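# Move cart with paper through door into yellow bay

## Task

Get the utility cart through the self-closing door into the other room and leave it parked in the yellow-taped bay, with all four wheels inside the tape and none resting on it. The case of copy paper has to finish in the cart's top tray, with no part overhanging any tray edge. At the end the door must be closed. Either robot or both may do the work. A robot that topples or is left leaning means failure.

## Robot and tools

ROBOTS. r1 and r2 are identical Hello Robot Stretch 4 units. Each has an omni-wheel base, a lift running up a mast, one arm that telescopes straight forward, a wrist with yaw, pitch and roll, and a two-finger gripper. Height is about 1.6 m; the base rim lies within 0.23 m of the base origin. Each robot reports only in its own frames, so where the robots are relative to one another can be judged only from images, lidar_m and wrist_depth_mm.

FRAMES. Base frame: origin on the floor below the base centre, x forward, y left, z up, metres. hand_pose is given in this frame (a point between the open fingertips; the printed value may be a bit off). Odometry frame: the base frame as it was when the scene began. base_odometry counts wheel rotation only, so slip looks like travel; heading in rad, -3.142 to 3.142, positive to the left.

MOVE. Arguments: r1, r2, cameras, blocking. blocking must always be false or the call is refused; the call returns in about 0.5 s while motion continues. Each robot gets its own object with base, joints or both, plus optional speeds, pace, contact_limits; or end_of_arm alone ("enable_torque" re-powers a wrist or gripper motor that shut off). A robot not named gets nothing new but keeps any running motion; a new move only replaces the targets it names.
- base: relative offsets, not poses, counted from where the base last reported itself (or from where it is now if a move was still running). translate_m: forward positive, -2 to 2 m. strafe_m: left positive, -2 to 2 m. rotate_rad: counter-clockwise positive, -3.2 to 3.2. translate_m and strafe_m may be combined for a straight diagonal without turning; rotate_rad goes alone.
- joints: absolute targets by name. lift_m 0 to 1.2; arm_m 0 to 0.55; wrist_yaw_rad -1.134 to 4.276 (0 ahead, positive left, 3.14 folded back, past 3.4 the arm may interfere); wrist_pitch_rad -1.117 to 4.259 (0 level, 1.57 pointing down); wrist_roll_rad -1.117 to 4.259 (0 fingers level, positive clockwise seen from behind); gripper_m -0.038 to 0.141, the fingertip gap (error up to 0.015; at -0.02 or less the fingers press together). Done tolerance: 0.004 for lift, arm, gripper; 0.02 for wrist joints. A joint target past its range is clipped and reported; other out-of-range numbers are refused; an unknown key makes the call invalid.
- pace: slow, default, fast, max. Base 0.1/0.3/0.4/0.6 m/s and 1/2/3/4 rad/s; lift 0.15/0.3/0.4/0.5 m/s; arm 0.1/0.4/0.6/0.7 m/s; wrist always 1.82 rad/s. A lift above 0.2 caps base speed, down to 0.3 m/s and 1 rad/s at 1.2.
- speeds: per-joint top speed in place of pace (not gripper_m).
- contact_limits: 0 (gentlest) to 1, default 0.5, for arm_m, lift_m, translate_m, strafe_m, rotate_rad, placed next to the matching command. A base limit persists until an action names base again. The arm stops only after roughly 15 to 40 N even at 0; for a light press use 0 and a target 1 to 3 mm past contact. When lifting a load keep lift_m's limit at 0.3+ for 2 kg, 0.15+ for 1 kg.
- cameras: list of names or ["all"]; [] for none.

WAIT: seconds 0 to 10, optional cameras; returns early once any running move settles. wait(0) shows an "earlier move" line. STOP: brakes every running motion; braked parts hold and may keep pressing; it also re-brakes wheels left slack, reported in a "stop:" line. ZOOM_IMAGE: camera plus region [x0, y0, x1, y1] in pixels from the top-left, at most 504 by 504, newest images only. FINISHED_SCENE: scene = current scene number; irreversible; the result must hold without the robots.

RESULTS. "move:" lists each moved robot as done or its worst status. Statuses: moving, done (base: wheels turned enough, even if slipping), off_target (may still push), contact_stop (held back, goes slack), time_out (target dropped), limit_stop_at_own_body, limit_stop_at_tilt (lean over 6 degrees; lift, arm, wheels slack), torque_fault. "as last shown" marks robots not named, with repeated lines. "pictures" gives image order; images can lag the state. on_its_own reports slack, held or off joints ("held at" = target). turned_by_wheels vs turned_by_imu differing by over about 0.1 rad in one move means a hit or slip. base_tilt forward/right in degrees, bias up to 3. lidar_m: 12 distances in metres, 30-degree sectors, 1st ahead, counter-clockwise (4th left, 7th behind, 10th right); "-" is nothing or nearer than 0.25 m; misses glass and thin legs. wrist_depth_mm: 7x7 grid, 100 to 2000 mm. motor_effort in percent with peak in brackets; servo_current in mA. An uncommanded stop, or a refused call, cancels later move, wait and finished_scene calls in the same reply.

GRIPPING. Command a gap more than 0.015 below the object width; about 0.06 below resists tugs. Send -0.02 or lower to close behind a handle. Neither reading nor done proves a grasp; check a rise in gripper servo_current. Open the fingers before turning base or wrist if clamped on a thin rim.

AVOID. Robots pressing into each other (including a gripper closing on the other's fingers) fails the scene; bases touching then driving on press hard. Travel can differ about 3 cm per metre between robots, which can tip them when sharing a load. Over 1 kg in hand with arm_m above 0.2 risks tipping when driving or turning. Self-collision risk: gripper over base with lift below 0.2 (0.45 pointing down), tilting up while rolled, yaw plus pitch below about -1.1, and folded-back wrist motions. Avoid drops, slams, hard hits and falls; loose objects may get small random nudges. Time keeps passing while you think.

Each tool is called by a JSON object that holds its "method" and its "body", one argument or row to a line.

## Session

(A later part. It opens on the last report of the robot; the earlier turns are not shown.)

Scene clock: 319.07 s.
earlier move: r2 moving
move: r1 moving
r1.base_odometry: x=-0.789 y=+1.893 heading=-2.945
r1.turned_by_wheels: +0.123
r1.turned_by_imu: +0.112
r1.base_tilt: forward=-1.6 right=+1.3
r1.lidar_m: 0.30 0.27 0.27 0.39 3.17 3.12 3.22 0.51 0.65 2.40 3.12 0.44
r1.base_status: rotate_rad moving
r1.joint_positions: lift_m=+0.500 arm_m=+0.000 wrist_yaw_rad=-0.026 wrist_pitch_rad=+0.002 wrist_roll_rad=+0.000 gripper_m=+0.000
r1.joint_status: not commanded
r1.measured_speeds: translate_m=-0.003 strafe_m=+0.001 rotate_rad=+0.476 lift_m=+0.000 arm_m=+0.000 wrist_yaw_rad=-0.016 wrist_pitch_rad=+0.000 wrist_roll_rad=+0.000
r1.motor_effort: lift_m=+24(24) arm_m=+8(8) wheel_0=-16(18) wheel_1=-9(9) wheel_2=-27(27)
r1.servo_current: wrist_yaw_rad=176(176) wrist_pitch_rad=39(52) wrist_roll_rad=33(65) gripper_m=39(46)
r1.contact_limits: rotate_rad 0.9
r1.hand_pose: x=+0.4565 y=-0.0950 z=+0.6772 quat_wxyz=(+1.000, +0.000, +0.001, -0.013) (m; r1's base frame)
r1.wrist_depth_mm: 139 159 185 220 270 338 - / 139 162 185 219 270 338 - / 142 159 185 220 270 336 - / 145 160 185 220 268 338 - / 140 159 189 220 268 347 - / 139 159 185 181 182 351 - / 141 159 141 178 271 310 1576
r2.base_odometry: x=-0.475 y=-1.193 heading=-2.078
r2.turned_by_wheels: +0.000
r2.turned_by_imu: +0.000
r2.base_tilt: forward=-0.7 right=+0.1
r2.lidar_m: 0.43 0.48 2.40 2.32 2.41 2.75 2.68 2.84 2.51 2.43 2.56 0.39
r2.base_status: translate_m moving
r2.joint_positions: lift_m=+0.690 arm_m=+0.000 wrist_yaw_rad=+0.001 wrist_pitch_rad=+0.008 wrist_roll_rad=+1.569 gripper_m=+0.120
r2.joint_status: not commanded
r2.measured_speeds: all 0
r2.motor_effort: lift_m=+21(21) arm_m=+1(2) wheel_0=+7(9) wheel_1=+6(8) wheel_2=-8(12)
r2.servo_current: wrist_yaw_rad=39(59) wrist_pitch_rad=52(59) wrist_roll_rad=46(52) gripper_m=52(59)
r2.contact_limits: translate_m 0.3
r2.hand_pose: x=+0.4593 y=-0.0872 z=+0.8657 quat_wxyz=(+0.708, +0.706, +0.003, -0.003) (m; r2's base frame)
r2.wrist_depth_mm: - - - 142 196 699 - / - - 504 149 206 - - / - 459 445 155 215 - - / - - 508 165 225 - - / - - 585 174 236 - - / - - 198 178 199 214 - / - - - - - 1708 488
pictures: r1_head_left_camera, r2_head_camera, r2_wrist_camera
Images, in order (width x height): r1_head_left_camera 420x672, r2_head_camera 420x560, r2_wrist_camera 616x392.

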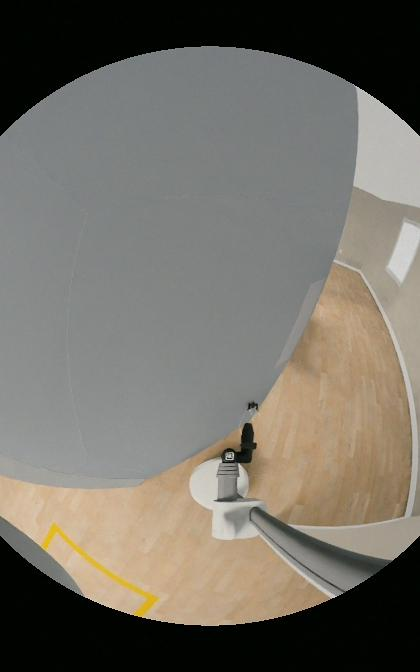

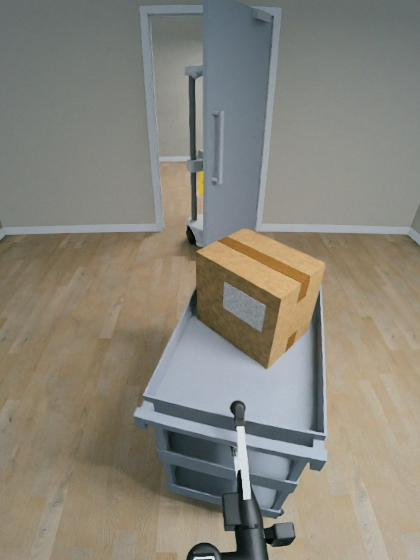

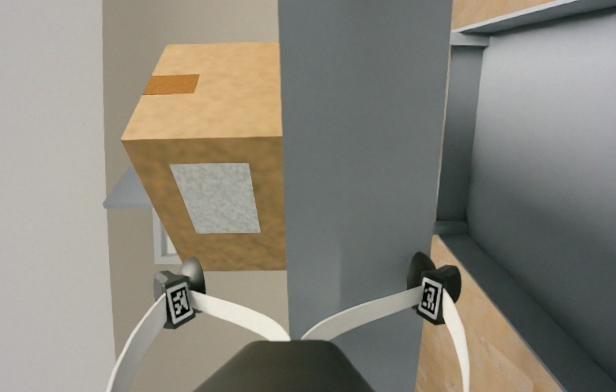

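{"method": "move", "body": {
  "blocking": false,
  "r1": {"base":{"translate_m":0.22},"pace":"slow","contact_limits":{"translate_m":0.9}},
  "r2": {"base":{"translate_m":0.0},"joints":{"gripper_m":-0.02}}
}}

{"method": "wait", "body": {
  "seconds": 2
}}

{"method": "wait", "body": {
  "seconds": 1,
  "cameras": ["r2_wrist_camera"]
}}

{"method": "move", "body": {
  "blocking": false,
  "r1": {"base":{"rotate_rad":0.45},"pace":"slow","contact_limits":{"rotate_rad":0.9}}
}}

{"method": "wait", "body": {
  "seconds": 1.0,
  "cameras": ["r1_head_left_camera","r2_head_camera"]
}}

Scene clock: 338.43 s.
earlier move: r1 done; r2 done
move: r1 moving; r2 moving
r1.base_odometry: x=-0.801 y=+1.887 heading=-2.671
r1.turned_by_wheels: +0.274
r1.turned_by_imu: +0.225
r1.base_tilt: forward=-1.6 right=+1.3
r1.lidar_m: 0.34 0.32 0.35 0.52 3.19 3.13 0.58 0.48 2.08 2.61 3.95 0.48
r1.base_status: translate_m moving
r1.joint_positions: lift_m=+0.500 arm_m=+0.000 wrist_yaw_rad=-0.025 wrist_pitch_rad=+0.002 wrist_roll_rad=+0.000 gripper_m=+0.000
r1.joint_status: not commanded
r1.measured_speeds: translate_m=+0.049 strafe_m=+0.000 rotate_rad=+0.003 lift_m=+0.000 arm_m=+0.000 wrist_yaw_rad=+0.000 wrist_pitch_rad=+0.000 wrist_roll_rad=+0.000
r1.motor_effort: lift_m=+24(24) arm_m=+7(7) wheel_0=+2(5) wheel_1=+6(6) wheel_2=-18(19)
r1.servo_current: wrist_yaw_rad=156(176) wrist_pitch_rad=39(52) wrist_roll_rad=46(59) gripper_m=39(46)
r1.contact_limits: translate_m 0.9
r1.hand_pose: x=+0.4567 y=-0.0946 z=+0.6772 quat_wxyz=(+1.000, +0.000, +0.001, -0.012) (m; r1's base frame)
r1.wrist_depth_mm: 167 185 208 237 278 332 - / 166 185 208 237 276 334 - / 165 185 208 237 277 334 1366 / 166 185 209 237 277 332 - / 165 185 208 237 277 336 1229 / 168 185 201 191 271 334 1255 / 170 181 167 181 264 355 1308
r2.base_odometry: x=-0.475 y=-1.193 heading=-2.078
r2.turned_by_wheels: +0.000
r2.turned_by_imu: +0.001
r2.base_tilt: forward=-0.7 right=+0.1
r2.lidar_m: 0.42 0.48 2.39 2.33 2.42 2.76 2.65 2.81 2.53 2.42 2.54 0.40
r2.base_status: done
r2.joint_positions: lift_m=+0.690 arm_m=+0.000 wrist_yaw_rad=+0.001 wrist_pitch_rad=+0.008 wrist_roll_rad=+1.569 gripper_m=+0.106
r2.joint_status: gripper_m moving
r2.measured_speeds: all 0
r2.motor_effort: lift_m=+21(21) arm_m=+4(4) wheel_0=+0(5) wheel_1=+0(4) wheel_2=+0(7)
r2.servo_current: wrist_yaw_rad=46(59) wrist_pitch_rad=52(52) wrist_roll_rad=46(59) gripper_m=98(104)
r2.hand_pose: x=+0.4593 y=-0.0872 z=+0.8657 quat_wxyz=(+0.708, +0.706, +0.003, -0.003) (m; r2's base frame)
r2.wrist_depth_mm: - - - 142 197 707 - / - - 500 149 206 750 - / - 455 445 155 215 - - / - - 508 162 227 - - / - - 591 172 236 - - / - - 195 180 214 559 - / - - - - - 1708 492
pictures: none

Scene clock: 340.10 s.
earlier move: r1 moving; r2 done
r1.base_odometry: x=-0.938 y=+1.817 heading=-2.671
r1.turned_by_wheels: +0.000
r1.turned_by_imu: -0.002
r1.base_tilt: forward=-1.6 right=+1.3
r1.lidar_m: 0.31 0.27 0.28 0.38 3.29 3.28 0.71 0.65 2.44 2.69 2.14 0.49
r1.base_status: translate_m moving
r1.joint_positions: lift_m=+0.500 arm_m=+0.000 wrist_yaw_rad=-0.025 wrist_pitch_rad=+0.002 wrist_roll_rad=+0.000 gripper_m=+0.000
r1.joint_status: not commanded
r1.measured_speeds: translate_m=+0.100 strafe_m=+0.000 rotate_rad=-0.003 lift_m=+0.000 arm_m=+0.000 wrist_yaw_rad=+0.000 wrist_pitch_rad=+0.000 wrist_roll_rad=+0.000
r1.motor_effort: lift_m=+24(24) arm_m=+7(7) wheel_0=+0(6) wheel_1=+6(7) wheel_2=-15(19)
r1.servo_current: wrist_yaw_rad=163(176) wrist_pitch_rad=46(52) wrist_roll_rad=52(65) gripper_m=46(52)
r1.contact_limits: translate_m 0.9
r1.hand_pose: x=+0.4567 y=-0.0946 z=+0.6772 quat_wxyz=(+1.000, +0.000, +0.001, -0.012) (m; r1's base frame)
r1.wrist_depth_mm: 149 175 201 240 304 - - / 149 172 201 241 304 - 1366 / 149 171 201 240 303 - 1281 / 146 171 201 241 301 - - / 149 175 201 241 303 - - / 148 174 196 200 204 - 1921 / 148 167 165 184 183 126 1397
r2.base_odometry: x=-0.475 y=-1.193 heading=-2.078
r2.turned_by_wheels: +0.000
r2.turned_by_imu: +0.000
r2.base_tilt: forward=-0.7 right=+0.1
r2.lidar_m: 0.42 0.47 2.39 2.31 2.43 2.76 2.66 2.81 2.50 2.43 2.55 0.40
r2.base_status: done
r2.joint_positions: lift_m=+0.690 arm_m=+0.000 wrist_yaw_rad=+0.001 wrist_pitch_rad=+0.008 wrist_roll_rad=+1.569 gripper_m=-0.019
r2.joint_status: all done
r2.measured_speeds: all 0
r2.motor_effort: lift_m=+21(21) arm_m=+4(4) wheel_0=+0(5) wheel_1=+0(4) wheel_2=+0(7)
r2.servo_current: wrist_yaw_rad=52(59) wrist_pitch_rad=46(59) wrist_roll_rad=52(59) gripper_m=98(195)
r2.hand_pose: x=+0.4593 y=-0.0872 z=+0.8657 quat_wxyz=(+0.708, +0.706, +0.003, -0.003) (m; r2's base frame)
r2.wrist_depth_mm: - - - 135 189 - - / - - 477 140 198 - - / - 442 436 146 207 - - / - - 504 154 216 - - / - - 615 163 228 - - / - - 187 170 181 1661 - / - - - - - 1708 473
wait: 1.67 of 2 s (r2 has come to rest)
pictures: none

Scene clock: 341.10 s.
earlier move: r1 moving
r1.base_odometry: x=-0.985 y=+1.793 heading=-2.670
r1.turned_by_wheels: +0.000
r1.turned_by_imu: +0.000
r1.base_tilt: forward=-1.6 right=+1.3
r1.lidar_m: 0.31 0.26 0.25 0.32 3.35 3.31 0.74 0.71 2.47 2.73 1.88 0.51
r1.base_status: translate_m moving
r1.joint_positions: lift_m=+0.500 arm_m=+0.000 wrist_yaw_rad=-0.025 wrist_pitch_rad=+0.002 wrist_roll_rad=+0.000 gripper_m=+0.000
r1.joint_status: not commanded
r1.measured_speeds: translate_m=+0.005 strafe_m=+0.000 rotate_rad=+0.001 lift_m=+0.000 arm_m=+0.000 wrist_yaw_rad=+0.000 wrist_pitch_rad=+0.000 wrist_roll_rad=+0.000
r1.motor_effort: lift_m=+24(24) arm_m=+7(7) wheel_0=+0(6) wheel_1=+5(7) wheel_2=-11(19)
r1.servo_current: wrist_yaw_rad=169(176) wrist_pitch_rad=39(52) wrist_roll_rad=52(65) gripper_m=46(52)
r1.contact_limits: translate_m 0.9
r1.hand_pose: x=+0.4567 y=-0.0946 z=+0.6772 quat_wxyz=(+1.000, +0.000, +0.001, -0.012) (m; r1's base frame)
r1.wrist_depth_mm: 146 173 202 248 307 - - / 146 170 201 249 319 - 1366 / 143 170 202 248 317 - 1281 / 152 170 202 246 317 - - / 146 173 202 246 317 - - / 145 173 191 198 186 - 1863 / 148 165 160 185 293 1308 1397
r2.base_odometry: x=-0.475 y=-1.193 heading=-2.078
r2.turned_by_wheels: +0.000
r2.turned_by_imu: +0.000
r2.base_tilt: forward=-0.6 right=+0.1
r2.lidar_m: 0.43 0.47 2.40 2.33 2.41 2.79 2.66 2.81 2.52 2.43 2.55 0.40
r2.base_status: done
r2.joint_positions: lift_m=+0.690 arm_m=+0.000 wrist_yaw_rad=+0.001 wrist_pitch_rad=+0.008 wrist_roll_rad=+1.569 gripper_m=-0.019
r2.joint_status: all done
r2.measured_speeds: all 0
r2.motor_effort: lift_m=+21(21) arm_m=+4(4) wheel_0=+0(5) wheel_1=+0(4) wheel_2=+0(7)
r2.servo_current: wrist_yaw_rad=33(59) wrist_pitch_rad=52(59) wrist_roll_rad=46(65) gripper_m=98(195)
r2.hand_pose: x=+0.4593 y=-0.0872 z=+0.8657 quat_wxyz=(+0.708, +0.706, +0.003, -0.003) (m; r2's base frame)
r2.wrist_depth_mm: - - - 135 188 - - / - - 480 140 198 - - / - 442 436 147 206 - - / - - 504 154 216 - - / - - 621 163 229 - - / - - 187 170 180 1756 - / - - - - - 1708 473
wait: 1.00 s; no rest
pictures: r2_wrist_camera
Images, in order (width x height): r2_wrist_camera 616x392.

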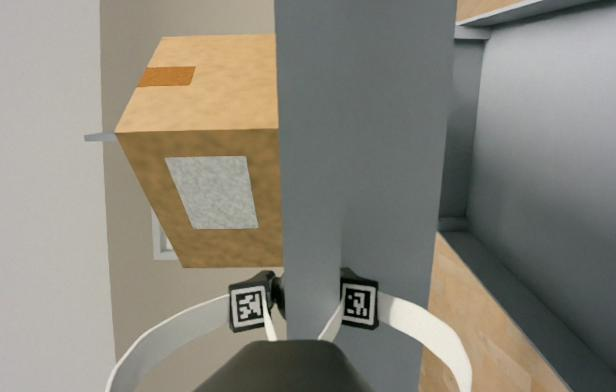

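Scene clock: 341.60 s.
earlier move: r1 done
move: r1 moving
r1.base_odometry: x=-0.986 y=+1.794 heading=-2.547
r1.turned_by_wheels: +0.123
r1.turned_by_imu: +0.120
r1.base_tilt: forward=-1.6 right=+1.3
r1.lidar_m: 0.29 0.26 0.28 0.36 3.32 3.30 0.69 0.79 2.49 2.91 1.62 0.42
r1.base_status: rotate_rad moving
r1.joint_positions: lift_m=+0.500 arm_m=+0.000 wrist_yaw_rad=-0.025 wrist_pitch_rad=+0.002 wrist_roll_rad=+0.000 gripper_m=+0.000
r1.joint_status: not commanded
r1.measured_speeds: translate_m=-0.002 strafe_m=+0.002 rotate_rad=+0.481 lift_m=+0.000 arm_m=+0.000 wrist_yaw_rad=+0.000 wrist_pitch_rad=+0.000 wrist_roll_rad=+0.000
r1.motor_effort: lift_m=+24(24) arm_m=+7(7) wheel_0=-16(19) wheel_1=-8(8) wheel_2=-22(22)
r1.servo_current: wrist_yaw_rad=143(163) wrist_pitch_rad=46(52) wrist_roll_rad=52(72) gripper_m=39(46)
r1.contact_limits: rotate_rad 0.9
r1.hand_pose: x=+0.4567 y=-0.0946 z=+0.6772 quat_wxyz=(+1.000, +0.000, +0.001, -0.012) (m; r1's base frame)
r1.wrist_depth_mm: 138 159 186 223 279 - - / 138 162 186 223 278 - - / 141 159 186 223 277 - - / 141 159 185 222 277 - - / 138 159 190 223 276 - - / 138 159 186 183 183 - - / 140 158 143 177 286 325 -
r2: as last shown
r2.lidar_m: 0.42 0.49 2.42 2.30 2.42 2.76 2.67 2.79 2.53 2.42 2.54 0.41
r2.motor_effort: lift_m=+20(21) arm_m=+4(4) wheel_0=+0(1) wheel_1=+0(0) wheel_2=+0(0)
r2.servo_current: wrist_yaw_rad=52(59) wrist_pitch_rad=52(59) wrist_roll_rad=39(59) gripper_m=104(104)
r2.wrist_depth_mm: - - - 135 187 - - / - - 477 140 197 - - / - 455 436 147 206 - - / - - 508 154 217 - - / - - 615 163 228 - - / - - 187 170 180 1708 - / - - - - - 1756 477
pictures: none

Scene clock: 342.60 s.
earlier move: r1 moving
r1.base_odometry: x=-0.986 y=+1.793 heading=-2.222
r1.turned_by_wheels: +0.325
r1.turned_by_imu: +0.294
r1.base_tilt: forward=-1.6 right=+1.3
r1.lidar_m: 0.34 0.33 0.36 0.55 3.30 3.39 0.71 1.82 2.61 3.62 1.60 0.47
r1.base_status: rotate_rad moving
r1.joint_positions: lift_m=+0.500 arm_m=+0.000 wrist_yaw_rad=-0.025 wrist_pitch_rad=+0.002 wrist_roll_rad=+0.000 gripper_m=+0.000
r1.joint_status: not commanded
r1.measured_speeds: all 0
r1.motor_effort: lift_m=+24(24) arm_m=+6(7) wheel_0=-8(21) wheel_1=-3(9) wheel_2=-10(26)
r1.servo_current: wrist_yaw_rad=156(176) wrist_pitch_rad=39(52) wrist_roll_rad=39(72) gripper_m=46(52)
r1.contact_limits: rotate_rad 0.9
r1.hand_pose: x=+0.4568 y=-0.0946 z=+0.6772 quat_wxyz=(+1.000, +0.000, +0.001, -0.012) (m; r1's base frame)
r1.wrist_depth_mm: 169 186 210 238 276 330 - / 167 186 210 238 276 330 - / 167 186 210 238 277 329 - / 167 186 208 238 277 330 - / 170 186 209 238 277 330 - / 170 186 203 198 270 330 1921 / 172 182 167 181 258 355 1397
r2.base_odometry: x=-0.475 y=-1.193 heading=-2.078
r2.turned_by_wheels: +0.000
r2.turned_by_imu: +0.000
r2.base_tilt: forward=-0.6 right=+0.1
r2.lidar_m: 0.43 0.47 2.41 2.30 2.42 2.77 2.68 2.81 2.52 2.43 2.56 0.41
r2.base_status: not commanded
r2.joint_positions: lift_m=+0.690 arm_m=+0.000 wrist_yaw_rad=+0.001 wrist_pitch_rad=+0.008 wrist_roll_rad=+1.569 gripper_m=-0.019
r2.joint_status: not commanded
r2.measured_speeds: all 0
r2.motor_effort: lift_m=+20(21) arm_m=+3(4) wheel_0=+0(1) wheel_1=+0(1) wheel_2=+0(1)
r2.servo_current: wrist_yaw_rad=52(59) wrist_pitch_rad=46(59) wrist_roll_rad=39(59) gripper_m=98(104)
r2.hand_pose: x=+0.4593 y=-0.0872 z=+0.8657 quat_wxyz=(+0.708, +0.706, +0.003, -0.003) (m; r2's base frame)
r2.wrist_depth_mm: - - - 135 188 - - / - - 480 140 197 - - / - 455 436 147 206 - - / - - 500 154 217 - - / - - 615 163 229 - - / - - 187 170 180 1708 - / - - - - - 1708 473
wait: 1.00 s; no rest
pictures: r1_head_left_camera, r2_head_camera
Images, in order (width x height): r1_head_left_camera 420x672, r2_head_camera 420x560.

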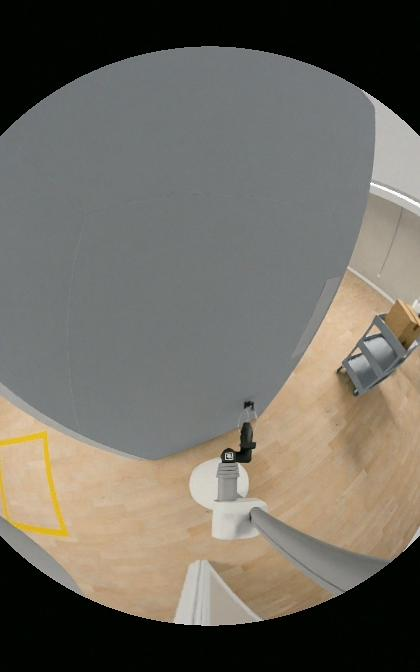

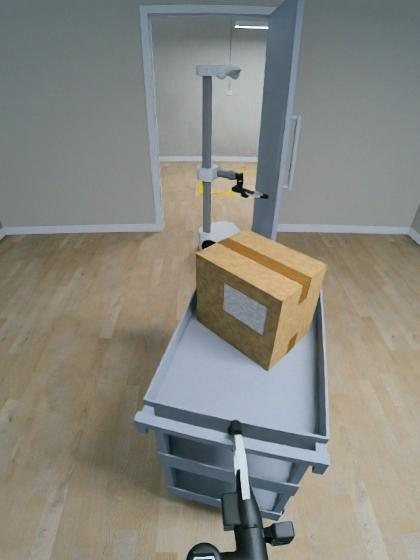

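{"method": "move", "body": {
  "blocking": false,
  "r1": {"base":{"translate_m":0.22},"pace":"slow","contact_limits":{"translate_m":0.9}},
  "r2": {"base":{"translate_m":0.15,"strafe_m":-0.12},"pace":"slow","contact_limits":{"translate_m":0.9}}
}}

{"method": "wait", "body": {
  "seconds": 3
}}

{"method": "wait", "body": {
  "seconds": 1
}}

{"method": "move", "body": {
  "blocking": false,
  "r1": {"base":{"rotate_rad":0.4},"pace":"slow","contact_limits":{"rotate_rad":0.9}}
}}

{"method": "wait", "body": {
  "seconds": 1.2,
  "cameras": ["r1_head_left_camera","r2_head_camera","r2_wrist_camera"]
}}

Scene clock: 360.23 s.
earlier move: r1 done
move: r1 moving; r2 moving
r1.base_odometry: x=-0.993 y=+1.784 heading=-2.223
r1.turned_by_wheels: +0.000
r1.turned_by_imu: -0.001
r1.base_tilt: forward=-1.6 right=+1.3
r1.lidar_m: 0.33 0.31 0.35 0.49 3.34 3.43 0.73 1.82 2.60 3.64 1.58 0.49
r1.base_status: translate_m moving
r1.joint_positions: lift_m=+0.500 arm_m=+0.000 wrist_yaw_rad=-0.024 wrist_pitch_rad=+0.002 wrist_roll_rad=+0.000 gripper_m=+0.000
r1.joint_status: not commanded
r1.measured_speeds: translate_m=+0.049 strafe_m=+0.000 rotate_rad=+0.000 lift_m=+0.000 arm_m=+0.000 wrist_yaw_rad=+0.002 wrist_pitch_rad=+0.000 wrist_roll_rad=+0.000
r1.motor_effort: lift_m=+24(24) arm_m=+6(6) wheel_0=+3(7) wheel_1=+6(6) wheel_2=-15(17)
r1.servo_current: wrist_yaw_rad=137(176) wrist_pitch_rad=39(46) wrist_roll_rad=59(59) gripper_m=46(46)
r1.contact_limits: translate_m 0.9
r1.hand_pose: x=+0.4569 y=-0.0944 z=+0.6772 quat_wxyz=(+1.000, +0.000, +0.001, -0.012) (m; r1's base frame)
r1.wrist_depth_mm: 170 186 211 239 281 340 - / 167 187 211 241 282 338 - / 167 187 211 241 282 336 - / 167 187 211 240 281 336 - / 170 187 212 241 279 340 - / 170 187 203 192 276 338 - / 172 183 179 182 166 349 1499
r2.base_odometry: x=-0.487 y=-1.198 heading=-2.078
r2.turned_by_wheels: +0.000
r2.turned_by_imu: +0.000
r2.base_tilt: forward=-0.7 right=+0.1
r2.lidar_m: 0.41 0.49 2.40 2.32 2.45 2.74 2.68 2.83 2.50 2.40 2.53 0.40
r2.base_status: translate_m moving; strafe_m moving
r2.joint_positions: lift_m=+0.690 arm_m=+0.000 wrist_yaw_rad=+0.001 wrist_pitch_rad=+0.008 wrist_roll_rad=+1.569 gripper_m=-0.019
r2.joint_status: not commanded
r2.measured_speeds: translate_m=+0.041 strafe_m=-0.032 rotate_rad=+0.000 lift_m=+0.000 arm_m=+0.000 wrist_yaw_rad=+0.000 wrist_pitch_rad=+0.000 wrist_roll_rad=+0.000
r2.motor_effort: lift_m=+21(21) arm_m=+4(4) wheel_0=+9(11) wheel_1=-3(5) wheel_2=-11(11)
r2.servo_current: wrist_yaw_rad=46(59) wrist_pitch_rad=52(59) wrist_roll_rad=33(59) gripper_m=78(98)
r2.contact_limits: translate_m 0.9
r2.hand_pose: x=+0.4593 y=-0.0872 z=+0.8657 quat_wxyz=(+0.708, +0.706, +0.003, -0.003) (m; r2's base frame)
r2.wrist_depth_mm: - - - 135 189 - - / - - 484 140 197 - - / - 452 442 147 206 - - / - - 504 154 216 - - / - - 597 162 227 - - / - - 187 170 181 1708 - / - - - - - 1708 477
pictures: none

Scene clock: 362.87 s.
earlier move: r1 moving; r2 done
r1.base_odometry: x=-1.119 y=+1.619 heading=-2.224
r1.turned_by_wheels: -0.002
r1.turned_by_imu: -0.005
r1.base_tilt: forward=-1.7 right=+1.3
r1.lidar_m: 0.27 0.25 0.25 0.30 3.43 3.60 0.92 2.23 2.80 1.39 1.36 0.45
r1.base_status: translate_m moving
r1.joint_positions: lift_m=+0.500 arm_m=+0.000 wrist_yaw_rad=-0.024 wrist_pitch_rad=+0.002 wrist_roll_rad=+0.000 gripper_m=+0.000
r1.joint_status: not commanded
r1.measured_speeds: translate_m=+0.008 strafe_m=+0.000 rotate_rad=+0.000 lift_m=+0.000 arm_m=+0.000 wrist_yaw_rad=+0.000 wrist_pitch_rad=+0.000 wrist_roll_rad=+0.000
r1.motor_effort: lift_m=+24(24) arm_m=+6(7) wheel_0=-4(7) wheel_1=+2(7) wheel_2=-26(26)
r1.servo_current: wrist_yaw_rad=150(176) wrist_pitch_rad=39(52) wrist_roll_rad=59(65) gripper_m=39(52)
r1.contact_limits: translate_m 0.9
r1.hand_pose: x=+0.4569 y=-0.0944 z=+0.6772 quat_wxyz=(+1.000, +0.000, +0.001, -0.012) (m; r1's base frame)
r1.wrist_depth_mm: 137 156 181 223 287 - - / 132 153 182 224 286 - - / 131 157 181 224 287 - - / 135 158 181 224 286 - - / 132 153 181 223 285 - - / 131 153 182 185 183 - - / 136 148 146 176 300 154 1576
r2.base_odometry: x=-0.652 y=-1.266 heading=-2.078
r2.turned_by_wheels: +0.000
r2.turned_by_imu: +0.001
r2.base_tilt: forward=-0.7 right=+0.1
r2.lidar_m: 0.39 0.41 2.51 2.43 2.53 2.90 2.84 2.99 2.41 2.30 2.44 0.43
r2.base_status: done
r2.joint_positions: lift_m=+0.690 arm_m=+0.000 wrist_yaw_rad=+0.001 wrist_pitch_rad=+0.008 wrist_roll_rad=+1.569 gripper_m=-0.019
r2.joint_status: not commanded
r2.measured_speeds: all 0
r2.motor_effort: lift_m=+21(21) arm_m=+4(4) wheel_0=+7(14) wheel_1=-3(5) wheel_2=-4(14)
r2.servo_current: wrist_yaw_rad=46(65) wrist_pitch_rad=52(59) wrist_roll_rad=46(59) gripper_m=78(98)
r2.contact_limits: translate_m 0.9
r2.hand_pose: x=+0.4594 y=-0.0870 z=+0.8657 quat_wxyz=(+0.708, +0.706, +0.003, -0.002) (m; r2's base frame)
r2.wrist_depth_mm: - - - 153 209 1537 1138 / - - 585 155 214 768 - / - - 484 160 218 - - / - - 466 163 224 - - / - - 535 167 230 - - / - - 188 171 181 - - / - - - - 240 - 508
wait: 2.63 of 3 s (r2 has come to rest)
pictures: none

Scene clock: 363.20 s.
earlier move: r1 done
r1.base_odometry: x=-1.119 y=+1.619 heading=-2.224
r1.turned_by_wheels: +0.000
r1.turned_by_imu: -0.004
r1.base_tilt: forward=-1.7 right=+1.3
r1.lidar_m: 0.27 0.25 0.25 0.29 3.44 3.61 0.92 2.25 2.80 1.39 1.36 0.45
r1.base_status: done
r1.joint_positions: lift_m=+0.500 arm_m=+0.000 wrist_yaw_rad=-0.024 wrist_pitch_rad=+0.002 wrist_roll_rad=+0.000 gripper_m=+0.000
r1.joint_status: not commanded
r1.measured_speeds: all 0
r1.on_its_own: wrist_yaw_rad is at rest, and its servo_current (143 mA) is outside its rest range (0 to 104 mA)
r1.motor_effort: lift_m=+24(24) arm_m=+6(7) wheel_0=-4(7) wheel_1=+1(7) wheel_2=-26(26)
r1.servo_current: wrist_yaw_rad=143(176) wrist_pitch_rad=39(52) wrist_roll_rad=46(65) gripper_m=46(52)
r1.contact_limits: translate_m 0.9
r1.hand_pose: x=+0.4569 y=-0.0944 z=+0.6772 quat_wxyz=(+1.000, +0.000, +0.001, -0.012) (m; r1's base frame)
r1.wrist_depth_mm: 137 157 182 224 289 - - / 132 154 182 224 290 - - / 132 158 182 224 289 - - / 135 157 182 223 289 - - / 132 154 182 223 289 - - / 132 153 182 185 182 - - / 135 149 146 174 300 153 1618
r2.base_odometry: x=-0.652 y=-1.266 heading=-2.078
r2.turned_by_wheels: +0.000
r2.turned_by_imu: +0.000
r2.base_tilt: forward=-0.7 right=+0.1
r2.lidar_m: 0.42 0.45 2.53 2.42 2.52 2.95 2.84 2.97 2.40 2.29 2.44 0.42
r2.base_status: done
r2.joint_positions: lift_m=+0.690 arm_m=+0.000 wrist_yaw_rad=+0.001 wrist_pitch_rad=+0.008 wrist_roll_rad=+1.569 gripper_m=-0.019
r2.joint_status: not commanded
r2.measured_speeds: all 0
r2.motor_effort: lift_m=+21(21) arm_m=+4(4) wheel_0=+7(14) wheel_1=-3(5) wheel_2=-4(14)
r2.servo_current: wrist_yaw_rad=52(65) wrist_pitch_rad=52(59) wrist_roll_rad=52(59) gripper_m=78(98)
r2.contact_limits: translate_m 0.9
r2.hand_pose: x=+0.4594 y=-0.0870 z=+0.8657 quat_wxyz=(+0.708, +0.706, +0.003, -0.002) (m; r2's base frame)
r2.wrist_depth_mm: - - - 153 209 1576 1182 / - - 585 156 214 759 - / - - 480 160 220 - - / - - 469 163 224 - - / - - 535 168 229 - - / - - 187 172 180 - - / - - - - 240 - 508
wait: 0.33 of 1 s (r1 has come to rest)
pictures: none

Scene clock: 363.70 s.
move: r1 moving
r1.base_odometry: x=-1.118 y=+1.620 heading=-2.102
r1.turned_by_wheels: +0.123
r1.turned_by_imu: +0.038
r1.base_tilt: forward=-1.7 right=+1.3
r1.lidar_m: 0.28 0.25 0.26 0.35 3.44 3.51 0.92 2.67 2.82 1.35 1.33 0.44
r1.base_status: rotate_rad moving
r1.joint_positions: lift_m=+0.500 arm_m=+0.000 wrist_yaw_rad=-0.029 wrist_pitch_rad=+0.002 wrist_roll_rad=+0.000 gripper_m=+0.000
r1.joint_status: not commanded
r1.measured_speeds: translate_m=+0.000 strafe_m=-0.005 rotate_rad=+0.467 lift_m=+0.000 arm_m=+0.000 wrist_yaw_rad=+0.000 wrist_pitch_rad=+0.000 wrist_roll_rad=+0.000
r1.motor_effort: lift_m=+24(24) arm_m=+9(9) wheel_0=-7(13) wheel_1=-10(10) wheel_2=-36(36)
r1.servo_current: wrist_yaw_rad=176(208) wrist_pitch_rad=46(46) wrist_roll_rad=52(52) gripper_m=52(52)
r1.contact_limits: rotate_rad 0.9
r1.hand_pose: x=+0.4562 y=-0.0957 z=+0.6772 quat_wxyz=(+1.000, +0.000, +0.001, -0.014) (m; r1's base frame)
r1.wrist_depth_mm: 136 154 178 218 278 - - / 131 151 178 218 278 - - / 130 155 179 217 277 - - / 133 151 178 216 277 - - / 131 154 178 216 276 - - / 130 151 179 180 182 - - / 132 147 144 179 183 329 1576
r2: as last shown
r2.base_tilt: forward=-0.7 right=+0.0
r2.lidar_m: 0.41 0.45 2.54 2.44 2.54 2.94 2.84 2.98 2.40 2.30 2.43 0.41
r2.motor_effort: lift_m=+21(21) arm_m=+4(4) wheel_0=+7(8) wheel_1=-3(4) wheel_2=-4(4)
r2.servo_current: wrist_yaw_rad=46(65) wrist_pitch_rad=52(52) wrist_roll_rad=52(65) gripper_m=85(85)
r2.contact_limits: translate_m 0.9
r2.wrist_depth_mm: - - - 153 209 1576 1138 / - - 585 156 213 759 - / - - 480 159 219 - - / - - 469 163 224 - - / - - 535 168 230 - - / - - 187 172 181 - - / - - - - 241 - 508
pictures: none

Scene clock: 364.77 s.
earlier move: r1 done
r1.base_odometry: x=-1.119 y=+1.619 heading=-1.827
r1.turned_by_wheels: +0.275
r1.turned_by_imu: -0.015
r1.base_tilt: forward=-1.6 right=+1.3
r1.lidar_m: 0.28 0.25 0.26 0.33 3.56 1.06 1.01 2.65 2.83 1.23 1.24 0.48
r1.base_status: done
r1.joint_positions: lift_m=+0.500 arm_m=+0.000 wrist_yaw_rad=-0.029 wrist_pitch_rad=+0.002 wrist_roll_rad=+0.000 gripper_m=+0.000
r1.joint_status: not commanded
r1.measured_speeds: all 0
r1.on_its_own: wrist_yaw_rad is at rest, and its servo_current (189 mA) is outside its rest range (0 to 104 mA)
r1.motor_effort: lift_m=+24(24) arm_m=+9(9) wheel_0=-12(20) wheel_1=-3(10) wheel_2=-16(36)
r1.servo_current: wrist_yaw_rad=189(208) wrist_pitch_rad=46(46) wrist_roll_rad=52(65) gripper_m=39(52)
r1.contact_limits: rotate_rad 0.9
r1.hand_pose: x=+0.4562 y=-0.0957 z=+0.6772 quat_wxyz=(+1.000, +0.000, +0.001, -0.014) (m; r1's base frame)
r1.wrist_depth_mm: 141 163 194 236 - - - / 142 168 194 236 - - - / 142 163 193 235 - - - / 147 164 194 235 - - - / 141 167 193 234 - - - / 141 163 188 198 185 - - / 143 160 151 179 1366 138 1576
r2.base_odometry: x=-0.652 y=-1.266 heading=-2.078
r2.turned_by_wheels: +0.000
r2.turned_by_imu: +0.000
r2.base_tilt: forward=-0.7 right=+0.1
r2.lidar_m: 0.41 0.44 2.52 2.44 2.53 2.92 2.82 2.98 2.39 2.30 2.42 0.42
r2.base_status: not commanded
r2.joint_positions: lift_m=+0.690 arm_m=+0.000 wrist_yaw_rad=+0.001 wrist_pitch_rad=+0.008 wrist_roll_rad=+1.569 gripper_m=-0.019
r2.joint_status: not commanded
r2.measured_speeds: all 0
r2.motor_effort: lift_m=+20(21) arm_m=+4(4) wheel_0=+7(8) wheel_1=-3(4) wheel_2=-4(4)
r2.servo_current: wrist_yaw_rad=46(65) wrist_pitch_rad=46(59) wrist_roll_rad=39(65) gripper_m=78(85)
r2.contact_limits: translate_m 0.9
r2.hand_pose: x=+0.4594 y=-0.0870 z=+0.8657 quat_wxyz=(+0.708, +0.706, +0.003, -0.002) (m; r2's base frame)
r2.wrist_depth_mm: - - - 153 209 1576 1138 / - - 591 156 213 750 - / - - 484 160 219 - - / - - 466 163 224 - - / - - 535 167 229 - - / - - 187 171 181 - - / - - - - 240 - 508
wait: 1.07 of 1.2 s (r1 has come to rest)
pictures: r1_head_left_camera, r2_head_camera, r2_wrist_camera
Images, in order (width x height): r1_head_left_camera 420x672, r2_head_camera 420x560, r2_wrist_camera 616x392.

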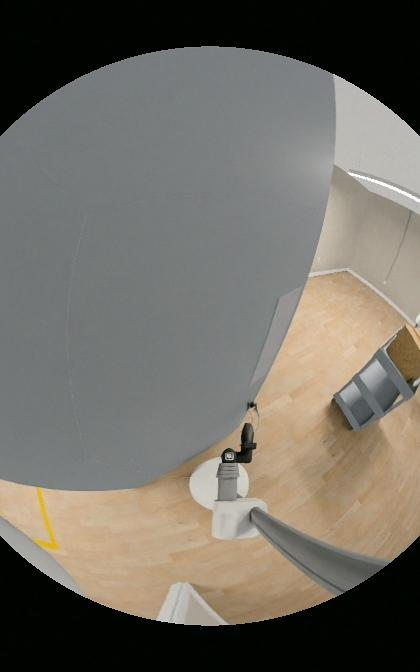

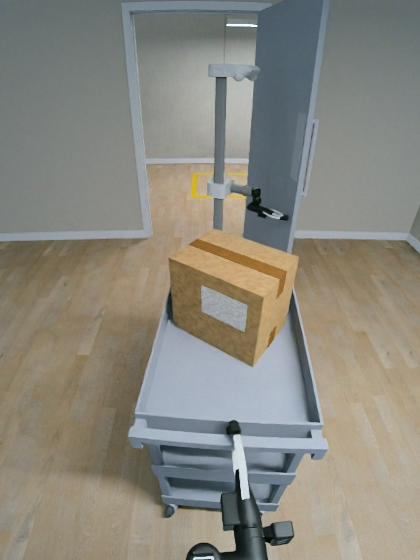

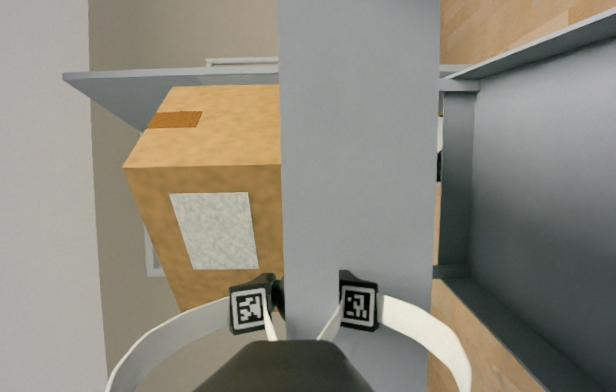

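{"method": "move", "body": {
  "blocking": false,
  "r1": {"base":{"translate_m":0.27,"strafe_m":-0.29},"pace":"slow","contact_limits":{"translate_m":0.6}},
  "r2": {"base":{"translate_m":0.05,"strafe_m":-0.13},"pace":"slow","contact_limits":{"translate_m":0.9}}
}}

{"method": "wait", "body": {
  "seconds": 3
}}

{"method": "wait", "body": {
  "seconds": 2.5,
  "cameras": ["r1_head_left_camera","r2_head_camera","r2_wrist_camera"]
}}

Scene clock: 410.77 s.
move: r1 moving; r2 moving
r1.base_odometry: x=-1.130 y=+1.613 heading=-1.829
r1.turned_by_wheels: -0.002
r1.turned_by_imu: -0.002
r1.base_tilt: forward=-1.6 right=+1.3
r1.lidar_m: 0.29 0.25 0.26 0.33 3.56 1.09 1.00 2.67 2.81 1.25 1.22 0.45
r1.base_status: translate_m moving; strafe_m moving
r1.joint_positions: lift_m=+0.500 arm_m=+0.000 wrist_yaw_rad=-0.029 wrist_pitch_rad=+0.002 wrist_roll_rad=+0.000 gripper_m=+0.000
r1.joint_status: not commanded
r1.measured_speeds: translate_m=+0.034 strafe_m=-0.036 rotate_rad=-0.001 lift_m=+0.000 arm_m=+0.000 wrist_yaw_rad=+0.000 wrist_pitch_rad=+0.000 wrist_roll_rad=+0.000
r1.motor_effort: lift_m=+24(24) arm_m=+9(9) wheel_0=+1(9) wheel_1=-3(5) wheel_2=-23(23)
r1.servo_current: wrist_yaw_rad=189(208) wrist_pitch_rad=39(52) wrist_roll_rad=52(52) gripper_m=39(46)
r1.contact_limits: translate_m 0.6
r1.hand_pose: x=+0.4562 y=-0.0957 z=+0.6772 quat_wxyz=(+1.000, +0.000, +0.001, -0.014) (m; r1's base frame)
r1.wrist_depth_mm: 141 163 193 235 - - - / 141 167 193 236 - - - / 141 163 198 235 - - - / 147 163 193 228 - - - / 141 167 193 233 - - - / 140 163 187 198 183 - - / 143 163 153 174 1366 139 1576
r2.base_odometry: x=-0.665 y=-1.264 heading=-2.078
r2.turned_by_wheels: +0.000
r2.turned_by_imu: +0.000
r2.base_tilt: forward=-0.6 right=+0.1
r2.lidar_m: 0.39 0.43 2.51 2.45 2.56 2.93 2.85 3.00 2.38 2.28 2.43 0.42
r2.base_status: translate_m moving; strafe_m moving
r2.joint_positions: lift_m=+0.690 arm_m=+0.000 wrist_yaw_rad=+0.002 wrist_pitch_rad=+0.008 wrist_roll_rad=+1.569 gripper_m=-0.019
r2.joint_status: not commanded
r2.measured_speeds: translate_m=+0.018 strafe_m=-0.046 rotate_rad=+0.000 lift_m=+0.000 arm_m=+0.000 wrist_yaw_rad=+0.000 wrist_pitch_rad=+0.000 wrist_roll_rad=+0.000
r2.motor_effort: lift_m=+21(21) arm_m=+4(4) wheel_0=+11(13) wheel_1=-7(7) wheel_2=-6(6)
r2.servo_current: wrist_yaw_rad=46(59) wrist_pitch_rad=46(52) wrist_roll_rad=39(59) gripper_m=78(85)
r2.contact_limits: translate_m 0.9
r2.hand_pose: x=+0.4594 y=-0.0870 z=+0.8657 quat_wxyz=(+0.708, +0.706, +0.003, -0.002) (m; r2's base frame)
r2.wrist_depth_mm: - - - 155 211 1537 1160 / - - 609 158 216 778 - / - - 492 161 220 - - / - - 466 164 226 - - / - - 530 168 230 - - / - - 189 172 180 - - / - - - - 239 - 517
pictures: none

Scene clock: 412.93 s.
earlier move: r1 moving; r2 done
r1.base_odometry: x=-1.311 y=+1.517 heading=-1.826
r1.turned_by_wheels: +0.003
r1.turned_by_imu: +0.002
r1.base_tilt: forward=-1.5 right=+1.3
r1.lidar_m: 0.25 - 0.25 0.25 0.62 1.19 1.25 2.73 2.89 1.04 0.97 2.80
r1.base_status: translate_m moving; strafe_m moving
r1.joint_positions: lift_m=+0.500 arm_m=+0.000 wrist_yaw_rad=-0.003 wrist_pitch_rad=+0.002 wrist_roll_rad=+0.000 gripper_m=+0.000
r1.joint_status: not commanded
r1.measured_speeds: translate_m=+0.067 strafe_m=-0.074 rotate_rad=+0.028 lift_m=+0.000 arm_m=+0.000 wrist_yaw_rad=+0.000 wrist_pitch_rad=+0.000 wrist_roll_rad=+0.000
r1.motor_effort: lift_m=+22(24) arm_m=+4(9) wheel_0=+9(15) wheel_1=+9(9) wheel_2=-12(26)
r1.servo_current: wrist_yaw_rad=39(208) wrist_pitch_rad=46(52) wrist_roll_rad=52(65) gripper_m=39(46)
r1.contact_limits: translate_m 0.6
r1.hand_pose: x=+0.4590 y=-0.0882 z=+0.6774 quat_wxyz=(+1.000, +0.000, +0.001, -0.001) (m; r1's base frame)
r1.wrist_depth_mm: - - - - - - - / - - - - - - - / - - - - - - - / - - - - - - - / - - - - - - - / - - 186 203 - - - / - 140 188 183 145 1576 1618
r2.base_odometry: x=-0.790 y=-1.247 heading=-2.078
r2.turned_by_wheels: +0.000
r2.turned_by_imu: +0.001
r2.base_tilt: forward=-0.7 right=+0.1
r2.lidar_m: 0.39 0.38 2.66 2.56 2.67 2.98 2.89 3.02 2.26 2.18 2.30 0.44
r2.base_status: done
r2.joint_positions: lift_m=+0.690 arm_m=+0.000 wrist_yaw_rad=+0.002 wrist_pitch_rad=+0.008 wrist_roll_rad=+1.569 gripper_m=-0.019
r2.joint_status: not commanded
r2.measured_speeds: all 0
r2.motor_effort: lift_m=+20(21) arm_m=+4(4) wheel_0=+7(13) wheel_1=-5(7) wheel_2=-4(8)
r2.servo_current: wrist_yaw_rad=46(65) wrist_pitch_rad=46(59) wrist_roll_rad=52(65) gripper_m=85(85)
r2.contact_limits: translate_m 0.9
r2.hand_pose: x=+0.4594 y=-0.0868 z=+0.8657 quat_wxyz=(+0.708, +0.706, +0.004, -0.002) (m; r2's base frame)
r2.wrist_depth_mm: - - - 244 248 264 278 / - - - 181 243 1576 1182 / - - 647 179 239 768 - / - - 496 178 236 831 - / - - 477 175 234 - - / - - 188 173 180 - - / - - 564 - 230 - -
wait: 2.17 of 3 s (r2 has come to rest)
pictures: none

Scene clock: 415.43 s.
earlier move: r1 moving
r1.base_odometry: x=-1.468 y=+1.432 heading=-1.827
r1.turned_by_wheels: -0.001
r1.turned_by_imu: -0.001
r1.base_tilt: forward=-1.6 right=+1.3
r1.lidar_m: 2.05 0.25 0.25 0.25 0.59 1.37 1.50 2.77 2.92 0.82 0.77 2.68
r1.base_status: translate_m moving; strafe_m moving
r1.joint_positions: lift_m=+0.500 arm_m=+0.000 wrist_yaw_rad=-0.003 wrist_pitch_rad=+0.002 wrist_roll_rad=+0.000 gripper_m=+0.000
r1.joint_status: not commanded
r1.measured_speeds: all 0
r1.motor_effort: lift_m=+22(24) arm_m=+4(9) wheel_0=+8(15) wheel_1=+1(9) wheel_2=-4(26)
r1.servo_current: wrist_yaw_rad=72(208) wrist_pitch_rad=33(52) wrist_roll_rad=39(65) gripper_m=46(52)
r1.contact_limits: translate_m 0.6
r1.hand_pose: x=+0.4590 y=-0.0882 z=+0.6774 quat_wxyz=(+1.000, +0.000, +0.001, -0.001) (m; r1's base frame)
r1.wrist_depth_mm: - - - - - - - / - - - - - - - / - - - - - - - / - - - - - - - / - - - - - - - / - - 186 204 - - - / - 140 188 183 145 1576 1537
r2.base_odometry: x=-0.790 y=-1.247 heading=-2.078
r2.turned_by_wheels: +0.000
r2.turned_by_imu: +0.000
r2.base_tilt: forward=-0.7 right=+0.0
r2.lidar_m: 0.38 0.39 2.63 2.56 2.68 3.00 2.88 3.03 2.25 2.17 2.30 0.43
r2.base_status: done
r2.joint_positions: lift_m=+0.690 arm_m=+0.000 wrist_yaw_rad=+0.002 wrist_pitch_rad=+0.008 wrist_roll_rad=+1.569 gripper_m=-0.019
r2.joint_status: not commanded
r2.measured_speeds: all 0
r2.motor_effort: lift_m=+21(21) arm_m=+3(4) wheel_0=+6(13) wheel_1=-5(7) wheel_2=-4(8)
r2.servo_current: wrist_yaw_rad=39(65) wrist_pitch_rad=52(59) wrist_roll_rad=46(65) gripper_m=85(91)
r2.contact_limits: translate_m 0.9
r2.hand_pose: x=+0.4594 y=-0.0868 z=+0.8657 quat_wxyz=(+0.708, +0.706, +0.004, -0.002) (m; r2's base frame)
r2.wrist_depth_mm: - - - 245 246 265 278 / - - - 182 242 1576 1160 / - - 647 179 240 820 - / - - 496 177 236 842 - / - - 484 175 233 - - / - - 189 173 180 - - / - - 564 - 229 - -
wait: 2.50 s; no rest
pictures: r1_head_left_camera, r2_head_camera, r2_wrist_camera
Images, in order (width x height): r1_head_left_camera 420x672, r2_head_camera 420x560, r2_wrist_camera 616x392.

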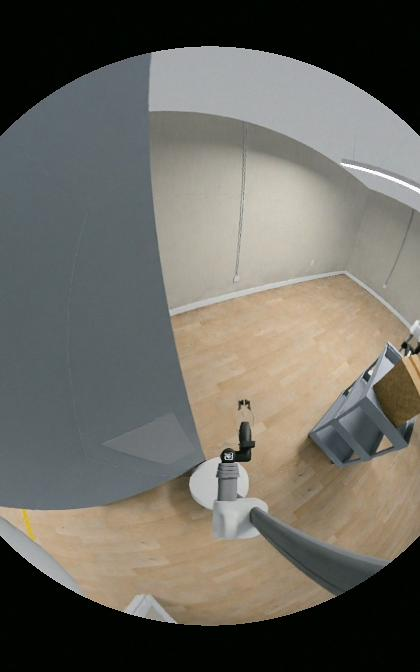

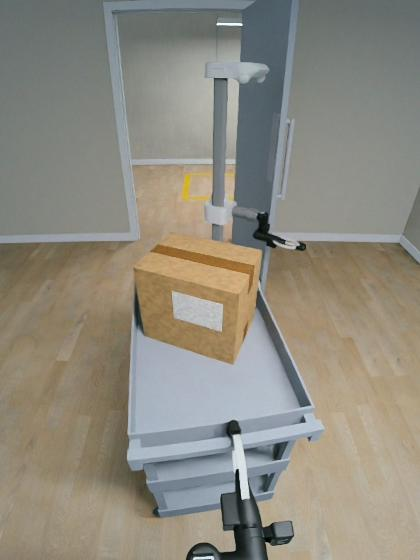

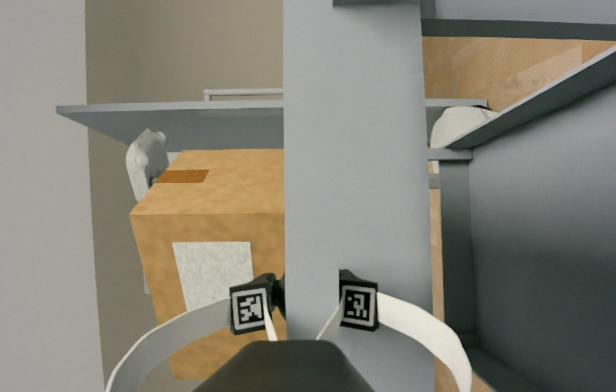

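{"method": "move", "body": {
  "blocking": false,
  "r2": {"base":{"translate_m":1.0,"strafe_m":0.08},"pace":"default","contact_limits":{"translate_m":0.9}}
}}

{"method": "wait", "body": {
  "seconds": 5,
  "cameras": ["r1_head_left_camera","r2_head_camera","r2_head_left_camera"]
}}

Scene clock: 475.63 s.
earlier move: r1 done
move: r2 moving
r1.base_odometry: x=-1.468 y=+1.432 heading=-1.827
r1.turned_by_wheels: +0.000
r1.turned_by_imu: +0.000
r1.base_tilt: forward=-1.6 right=+1.2
r1.lidar_m: 2.05 0.25 0.25 0.25 0.61 1.35 1.49 2.78 2.94 0.80 0.77 2.69
r1.base_status: done
r1.joint_positions: lift_m=+0.500 arm_m=+0.000 wrist_yaw_rad=-0.003 wrist_pitch_rad=+0.002 wrist_roll_rad=+0.000 gripper_m=+0.000
r1.joint_status: not commanded
r1.measured_speeds: all 0
r1.motor_effort: lift_m=+22(22) arm_m=+4(4) wheel_0=+6(7) wheel_1=+1(1) wheel_2=-5(5)
r1.servo_current: wrist_yaw_rad=46(65) wrist_pitch_rad=46(46) wrist_roll_rad=52(52) gripper_m=39(46)
r1.contact_limits: translate_m 0.6
r1.hand_pose: x=+0.4590 y=-0.0882 z=+0.6774 quat_wxyz=(+1.000, +0.000, +0.001, -0.001) (m; r1's base frame)
r1.wrist_depth_mm: - - - - - - - / - - - - - - - / - - - - - - - / - - - - - - - / - - - - - - - / - - 186 203 - - - / - 140 188 183 145 1537 1576
r2.base_odometry: x=-0.803 y=-1.275 heading=-2.079
r2.turned_by_wheels: +0.000
r2.turned_by_imu: +0.000
r2.base_tilt: forward=-0.7 right=+0.1
r2.lidar_m: 0.35 0.39 2.64 2.56 2.68 3.02 2.93 3.02 2.27 2.18 2.29 0.42
r2.base_status: translate_m moving; strafe_m moving
r2.joint_positions: lift_m=+0.690 arm_m=+0.000 wrist_yaw_rad=-0.004 wrist_pitch_rad=+0.008 wrist_roll_rad=+1.569 gripper_m=-0.019
r2.joint_status: not commanded
r2.measured_speeds: translate_m=+0.123 strafe_m=+0.009 rotate_rad=+0.000 lift_m=+0.000 arm_m=+0.000 wrist_yaw_rad=-0.002 wrist_pitch_rad=+0.000 wrist_roll_rad=+0.000
r2.motor_effort: lift_m=+21(21) arm_m=+4(4) wheel_0=+7(12) wheel_1=+9(10) wheel_2=-18(18)
r2.servo_current: wrist_yaw_rad=39(52) wrist_pitch_rad=46(52) wrist_roll_rad=52(59) gripper_m=85(91)
r2.contact_limits: translate_m 0.9
r2.hand_pose: x=+0.4589 y=-0.0885 z=+0.8657 quat_wxyz=(+0.708, +0.706, +0.001, -0.004) (m; r2's base frame)
r2.wrist_depth_mm: - - - 193 256 279 279 / - - - 189 250 1708 1182 / - - - 183 245 1464 - / - - 530 180 239 831 - / - - 466 176 235 - - / - - 187 172 179 - - / - - 539 - 225 - -
pictures: none

Scene clock: 479.97 s.
earlier move: r2 done
r1.base_odometry: x=-1.468 y=+1.432 heading=-1.827
r1.turned_by_wheels: +0.000
r1.turned_by_imu: +0.000
r1.base_tilt: forward=-1.6 right=+1.3
r1.lidar_m: 2.06 0.25 0.25 0.26 0.57 1.32 0.31 0.25 0.25 0.25 0.36 2.68
r1.base_status: done
r1.joint_positions: lift_m=+0.500 arm_m=+0.000 wrist_yaw_rad=-0.003 wrist_pitch_rad=+0.002 wrist_roll_rad=+0.000 gripper_m=+0.000
r1.joint_status: not commanded
r1.measured_speeds: all 0
r1.motor_effort: lift_m=+22(22) arm_m=+4(4) wheel_0=+6(7) wheel_1=+0(1) wheel_2=-5(5)
r1.servo_current: wrist_yaw_rad=52(72) wrist_pitch_rad=46(52) wrist_roll_rad=52(65) gripper_m=46(52)
r1.contact_limits: translate_m 0.6
r1.hand_pose: x=+0.4590 y=-0.0882 z=+0.6774 quat_wxyz=(+1.000, +0.000, +0.001, -0.001) (m; r1's base frame)
r1.wrist_depth_mm: - - - - - - - / - - - - - - - / - - - - - - - / - - - - - - - / - - - - - - - / - - 186 203 - - - / - 140 187 183 145 1537 1618
r2.base_odometry: x=-1.206 y=-2.159 heading=-2.078
r2.turned_by_wheels: +0.001
r2.turned_by_imu: +0.001
r2.base_tilt: forward=-0.7 right=+0.1
r2.lidar_m: 0.32 0.32 2.54 2.46 2.60 3.62 3.98 3.16 2.37 2.30 0.84 0.46
r2.base_status: done
r2.joint_positions: lift_m=+0.690 arm_m=+0.000 wrist_yaw_rad=-0.001 wrist_pitch_rad=+0.008 wrist_roll_rad=+1.569 gripper_m=-0.019
r2.joint_status: not commanded
r2.measured_speeds: all 0
r2.motor_effort: lift_m=+21(21) arm_m=+4(4) wheel_0=+4(12) wheel_1=+4(10) wheel_2=-1(18)
r2.servo_current: wrist_yaw_rad=46(65) wrist_pitch_rad=46(59) wrist_roll_rad=52(59) gripper_m=78(91)
r2.contact_limits: translate_m 0.9
r2.hand_pose: x=+0.4592 y=-0.0876 z=+0.8657 quat_wxyz=(+0.708, +0.706, +0.003, -0.003) (m; r2's base frame)
r2.wrist_depth_mm: - - - 258 - - - / - - - 229 309 319 327 / 603 615 615 215 281 621 615 / - - - 253 259 1863 - / 1708 - 621 185 242 842 - / 1708 452 188 169 178 - - / - - 459 - 213 - -
wait: 4.33 of 5 s (r2 has come to rest)
pictures: r1_head_left_camera, r2_head_camera, r2_head_left_camera
Images, in order (width x height): r1_head_left_camera 420x672, r2_head_camera 420x560, r2_head_left_camera 420x672.

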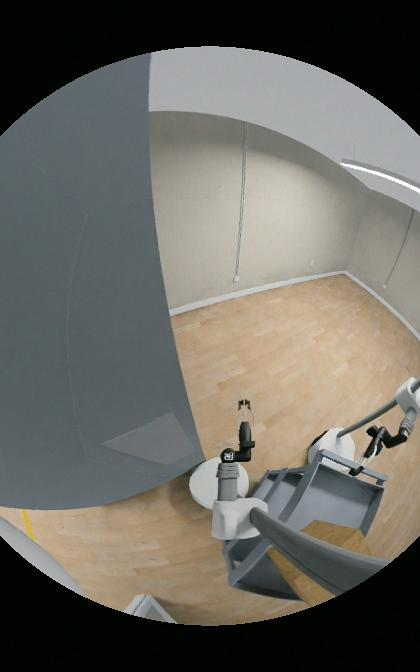

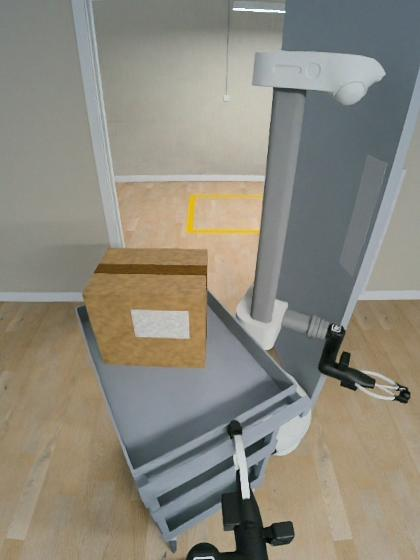

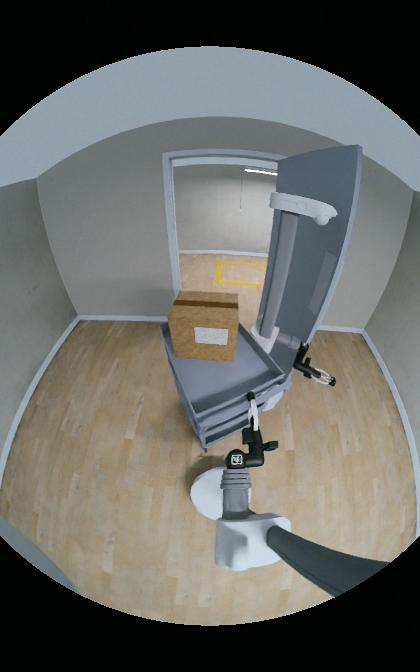

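{"method": "move", "body": {
  "blocking": false,
  "r2": {"base":{"strafe_m":0.31},"pace":"slow","contact_limits":{"strafe_m":0.9}}
}}

{"method": "wait", "body": {
  "seconds": 4,
  "cameras": ["r1_head_left_camera","r2_head_camera","r2_wrist_camera"]
}}

Scene clock: 501.13 s.
move: r2 moving
r1: as last shown
r1.lidar_m: 2.05 0.25 0.25 0.25 0.61 1.33 0.30 0.25 0.25 0.25 0.36 2.66
r1.servo_current: wrist_yaw_rad=46(59) wrist_pitch_rad=46(46) wrist_roll_rad=52(65) gripper_m=46(46)
r1.contact_limits: translate_m 0.6
r1.wrist_depth_mm: - - - - - - - / - - - - - - - / - - - - - - - / - - - - - - - / - - - - - - - / - - 186 203 - - - / - 140 187 183 145 1537 1576
r2.base_odometry: x=-1.193 y=-2.166 heading=-2.078
r2.turned_by_wheels: +0.000
r2.turned_by_imu: +0.000
r2.base_tilt: forward=-0.7 right=+0.1
r2.lidar_m: 0.31 0.31 2.53 2.42 2.58 3.59 3.97 3.20 2.39 2.32 0.88 0.47
r2.base_status: strafe_m moving
r2.joint_positions: lift_m=+0.690 arm_m=+0.000 wrist_yaw_rad=-0.002 wrist_pitch_rad=+0.008 wrist_roll_rad=+1.569 gripper_m=-0.019
r2.joint_status: not commanded
r2.measured_speeds: translate_m=-0.001 strafe_m=+0.056 rotate_rad=+0.003 lift_m=+0.000 arm_m=+0.000 wrist_yaw_rad=-0.016 wrist_pitch_rad=+0.000 wrist_roll_rad=+0.000
r2.motor_effort: lift_m=+21(21) arm_m=+4(4) wheel_0=-11(11) wheel_1=+6(8) wheel_2=-1(2)
r2.servo_current: wrist_yaw_rad=52(52) wrist_pitch_rad=52(59) wrist_roll_rad=46(52) gripper_m=78(85)
r2.contact_limits: strafe_m 0.9
r2.hand_pose: x=+0.4591 y=-0.0879 z=+0.8657 quat_wxyz=(+0.708, +0.706, +0.002, -0.003) (m; r2's base frame)
r2.wrist_depth_mm: - - - 260 - - - / - - - 232 312 320 329 / 609 615 615 216 286 627 621 / - - - 253 259 1708 - / 1708 - 640 185 241 778 - / 1708 462 187 168 177 - - / - - 455 - 211 - -
pictures: none

Scene clock: 504.87 s.
earlier move: r2 done
r1.base_odometry: x=-1.468 y=+1.432 heading=-1.827
r1.turned_by_wheels: +0.000
r1.turned_by_imu: +0.000
r1.base_tilt: forward=-1.6 right=+1.3
r1.lidar_m: 2.05 0.25 0.25 0.27 0.59 1.35 0.34 0.32 0.37 0.49 4.77 2.70
r1.base_status: not commanded
r1.joint_positions: lift_m=+0.500 arm_m=+0.000 wrist_yaw_rad=-0.003 wrist_pitch_rad=+0.002 wrist_roll_rad=+0.000 gripper_m=+0.000
r1.joint_status: not commanded
r1.measured_speeds: all 0
r1.motor_effort: lift_m=+22(22) arm_m=+4(4) wheel_0=+6(7) wheel_1=+0(1) wheel_2=-5(5)
r1.servo_current: wrist_yaw_rad=46(72) wrist_pitch_rad=52(52) wrist_roll_rad=39(72) gripper_m=39(46)
r1.contact_limits: translate_m 0.6
r1.hand_pose: x=+0.4590 y=-0.0882 z=+0.6774 quat_wxyz=(+1.000, +0.000, +0.001, -0.001) (m; r1's base frame)
r1.wrist_depth_mm: - - - - - - - / - - - - - - - / - - - - - - - / - - - - - - - / - - - - - - - / - - 186 203 - - - / - 140 189 183 145 1576 1576
r2.base_odometry: x=-0.935 y=-2.310 heading=-2.078
r2.turned_by_wheels: +0.000
r2.turned_by_imu: +0.000
r2.base_tilt: forward=-0.7 right=+0.1
r2.lidar_m: 0.39 0.39 2.22 2.14 2.23 3.15 3.93 3.60 2.68 2.58 1.01 0.41
r2.base_status: done
r2.joint_positions: lift_m=+0.690 arm_m=+0.000 wrist_yaw_rad=-0.003 wrist_pitch_rad=+0.008 wrist_roll_rad=+1.569 gripper_m=-0.019
r2.joint_status: not commanded
r2.measured_speeds: all 0
r2.motor_effort: lift_m=+21(21) arm_m=+4(4) wheel_0=-6(14) wheel_1=+4(9) wheel_2=+0(2)
r2.servo_current: wrist_yaw_rad=52(65) wrist_pitch_rad=52(59) wrist_roll_rad=52(65) gripper_m=78(91)
r2.contact_limits: strafe_m 0.9
r2.hand_pose: x=+0.4590 y=-0.0883 z=+0.8657 quat_wxyz=(+0.708, +0.706, +0.002, -0.004) (m; r2's base frame)
r2.wrist_depth_mm: - - - 170 230 - 1182 / 1708 - - 171 230 1708 - / - - 569 171 231 831 - / 1661 - 466 172 232 831 - / 1708 - 496 172 233 - - / - - 187 172 180 - - / - - - - 233 - -
wait: 3.73 of 4 s (r2 has come to rest)
pictures: r1_head_left_camera, r2_head_camera, r2_wrist_camera
Images, in order (width x height): r1_head_left_camera 420x672, r2_head_camera 420x560, r2_wrist_camera 616x392.

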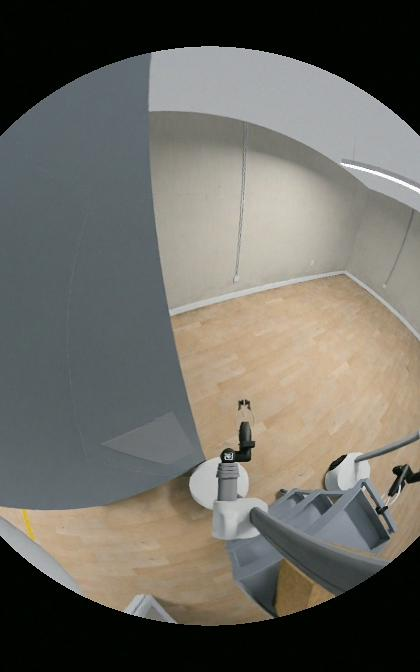

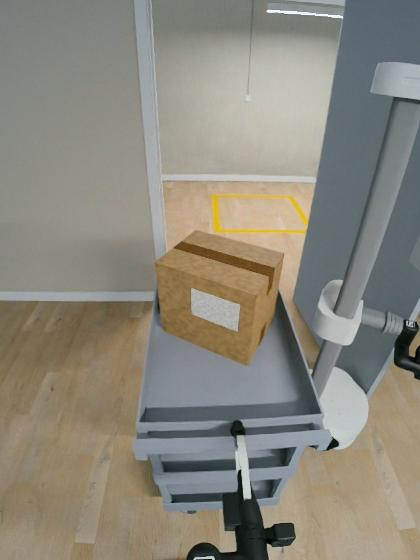

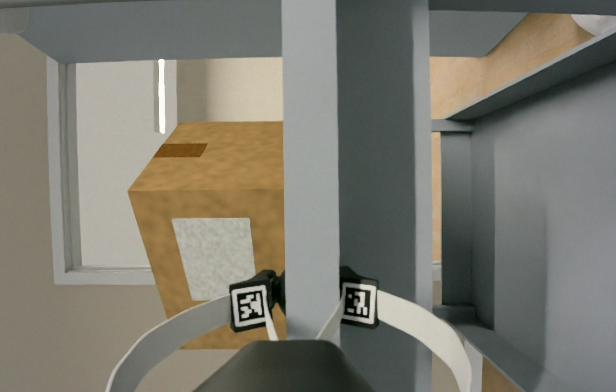

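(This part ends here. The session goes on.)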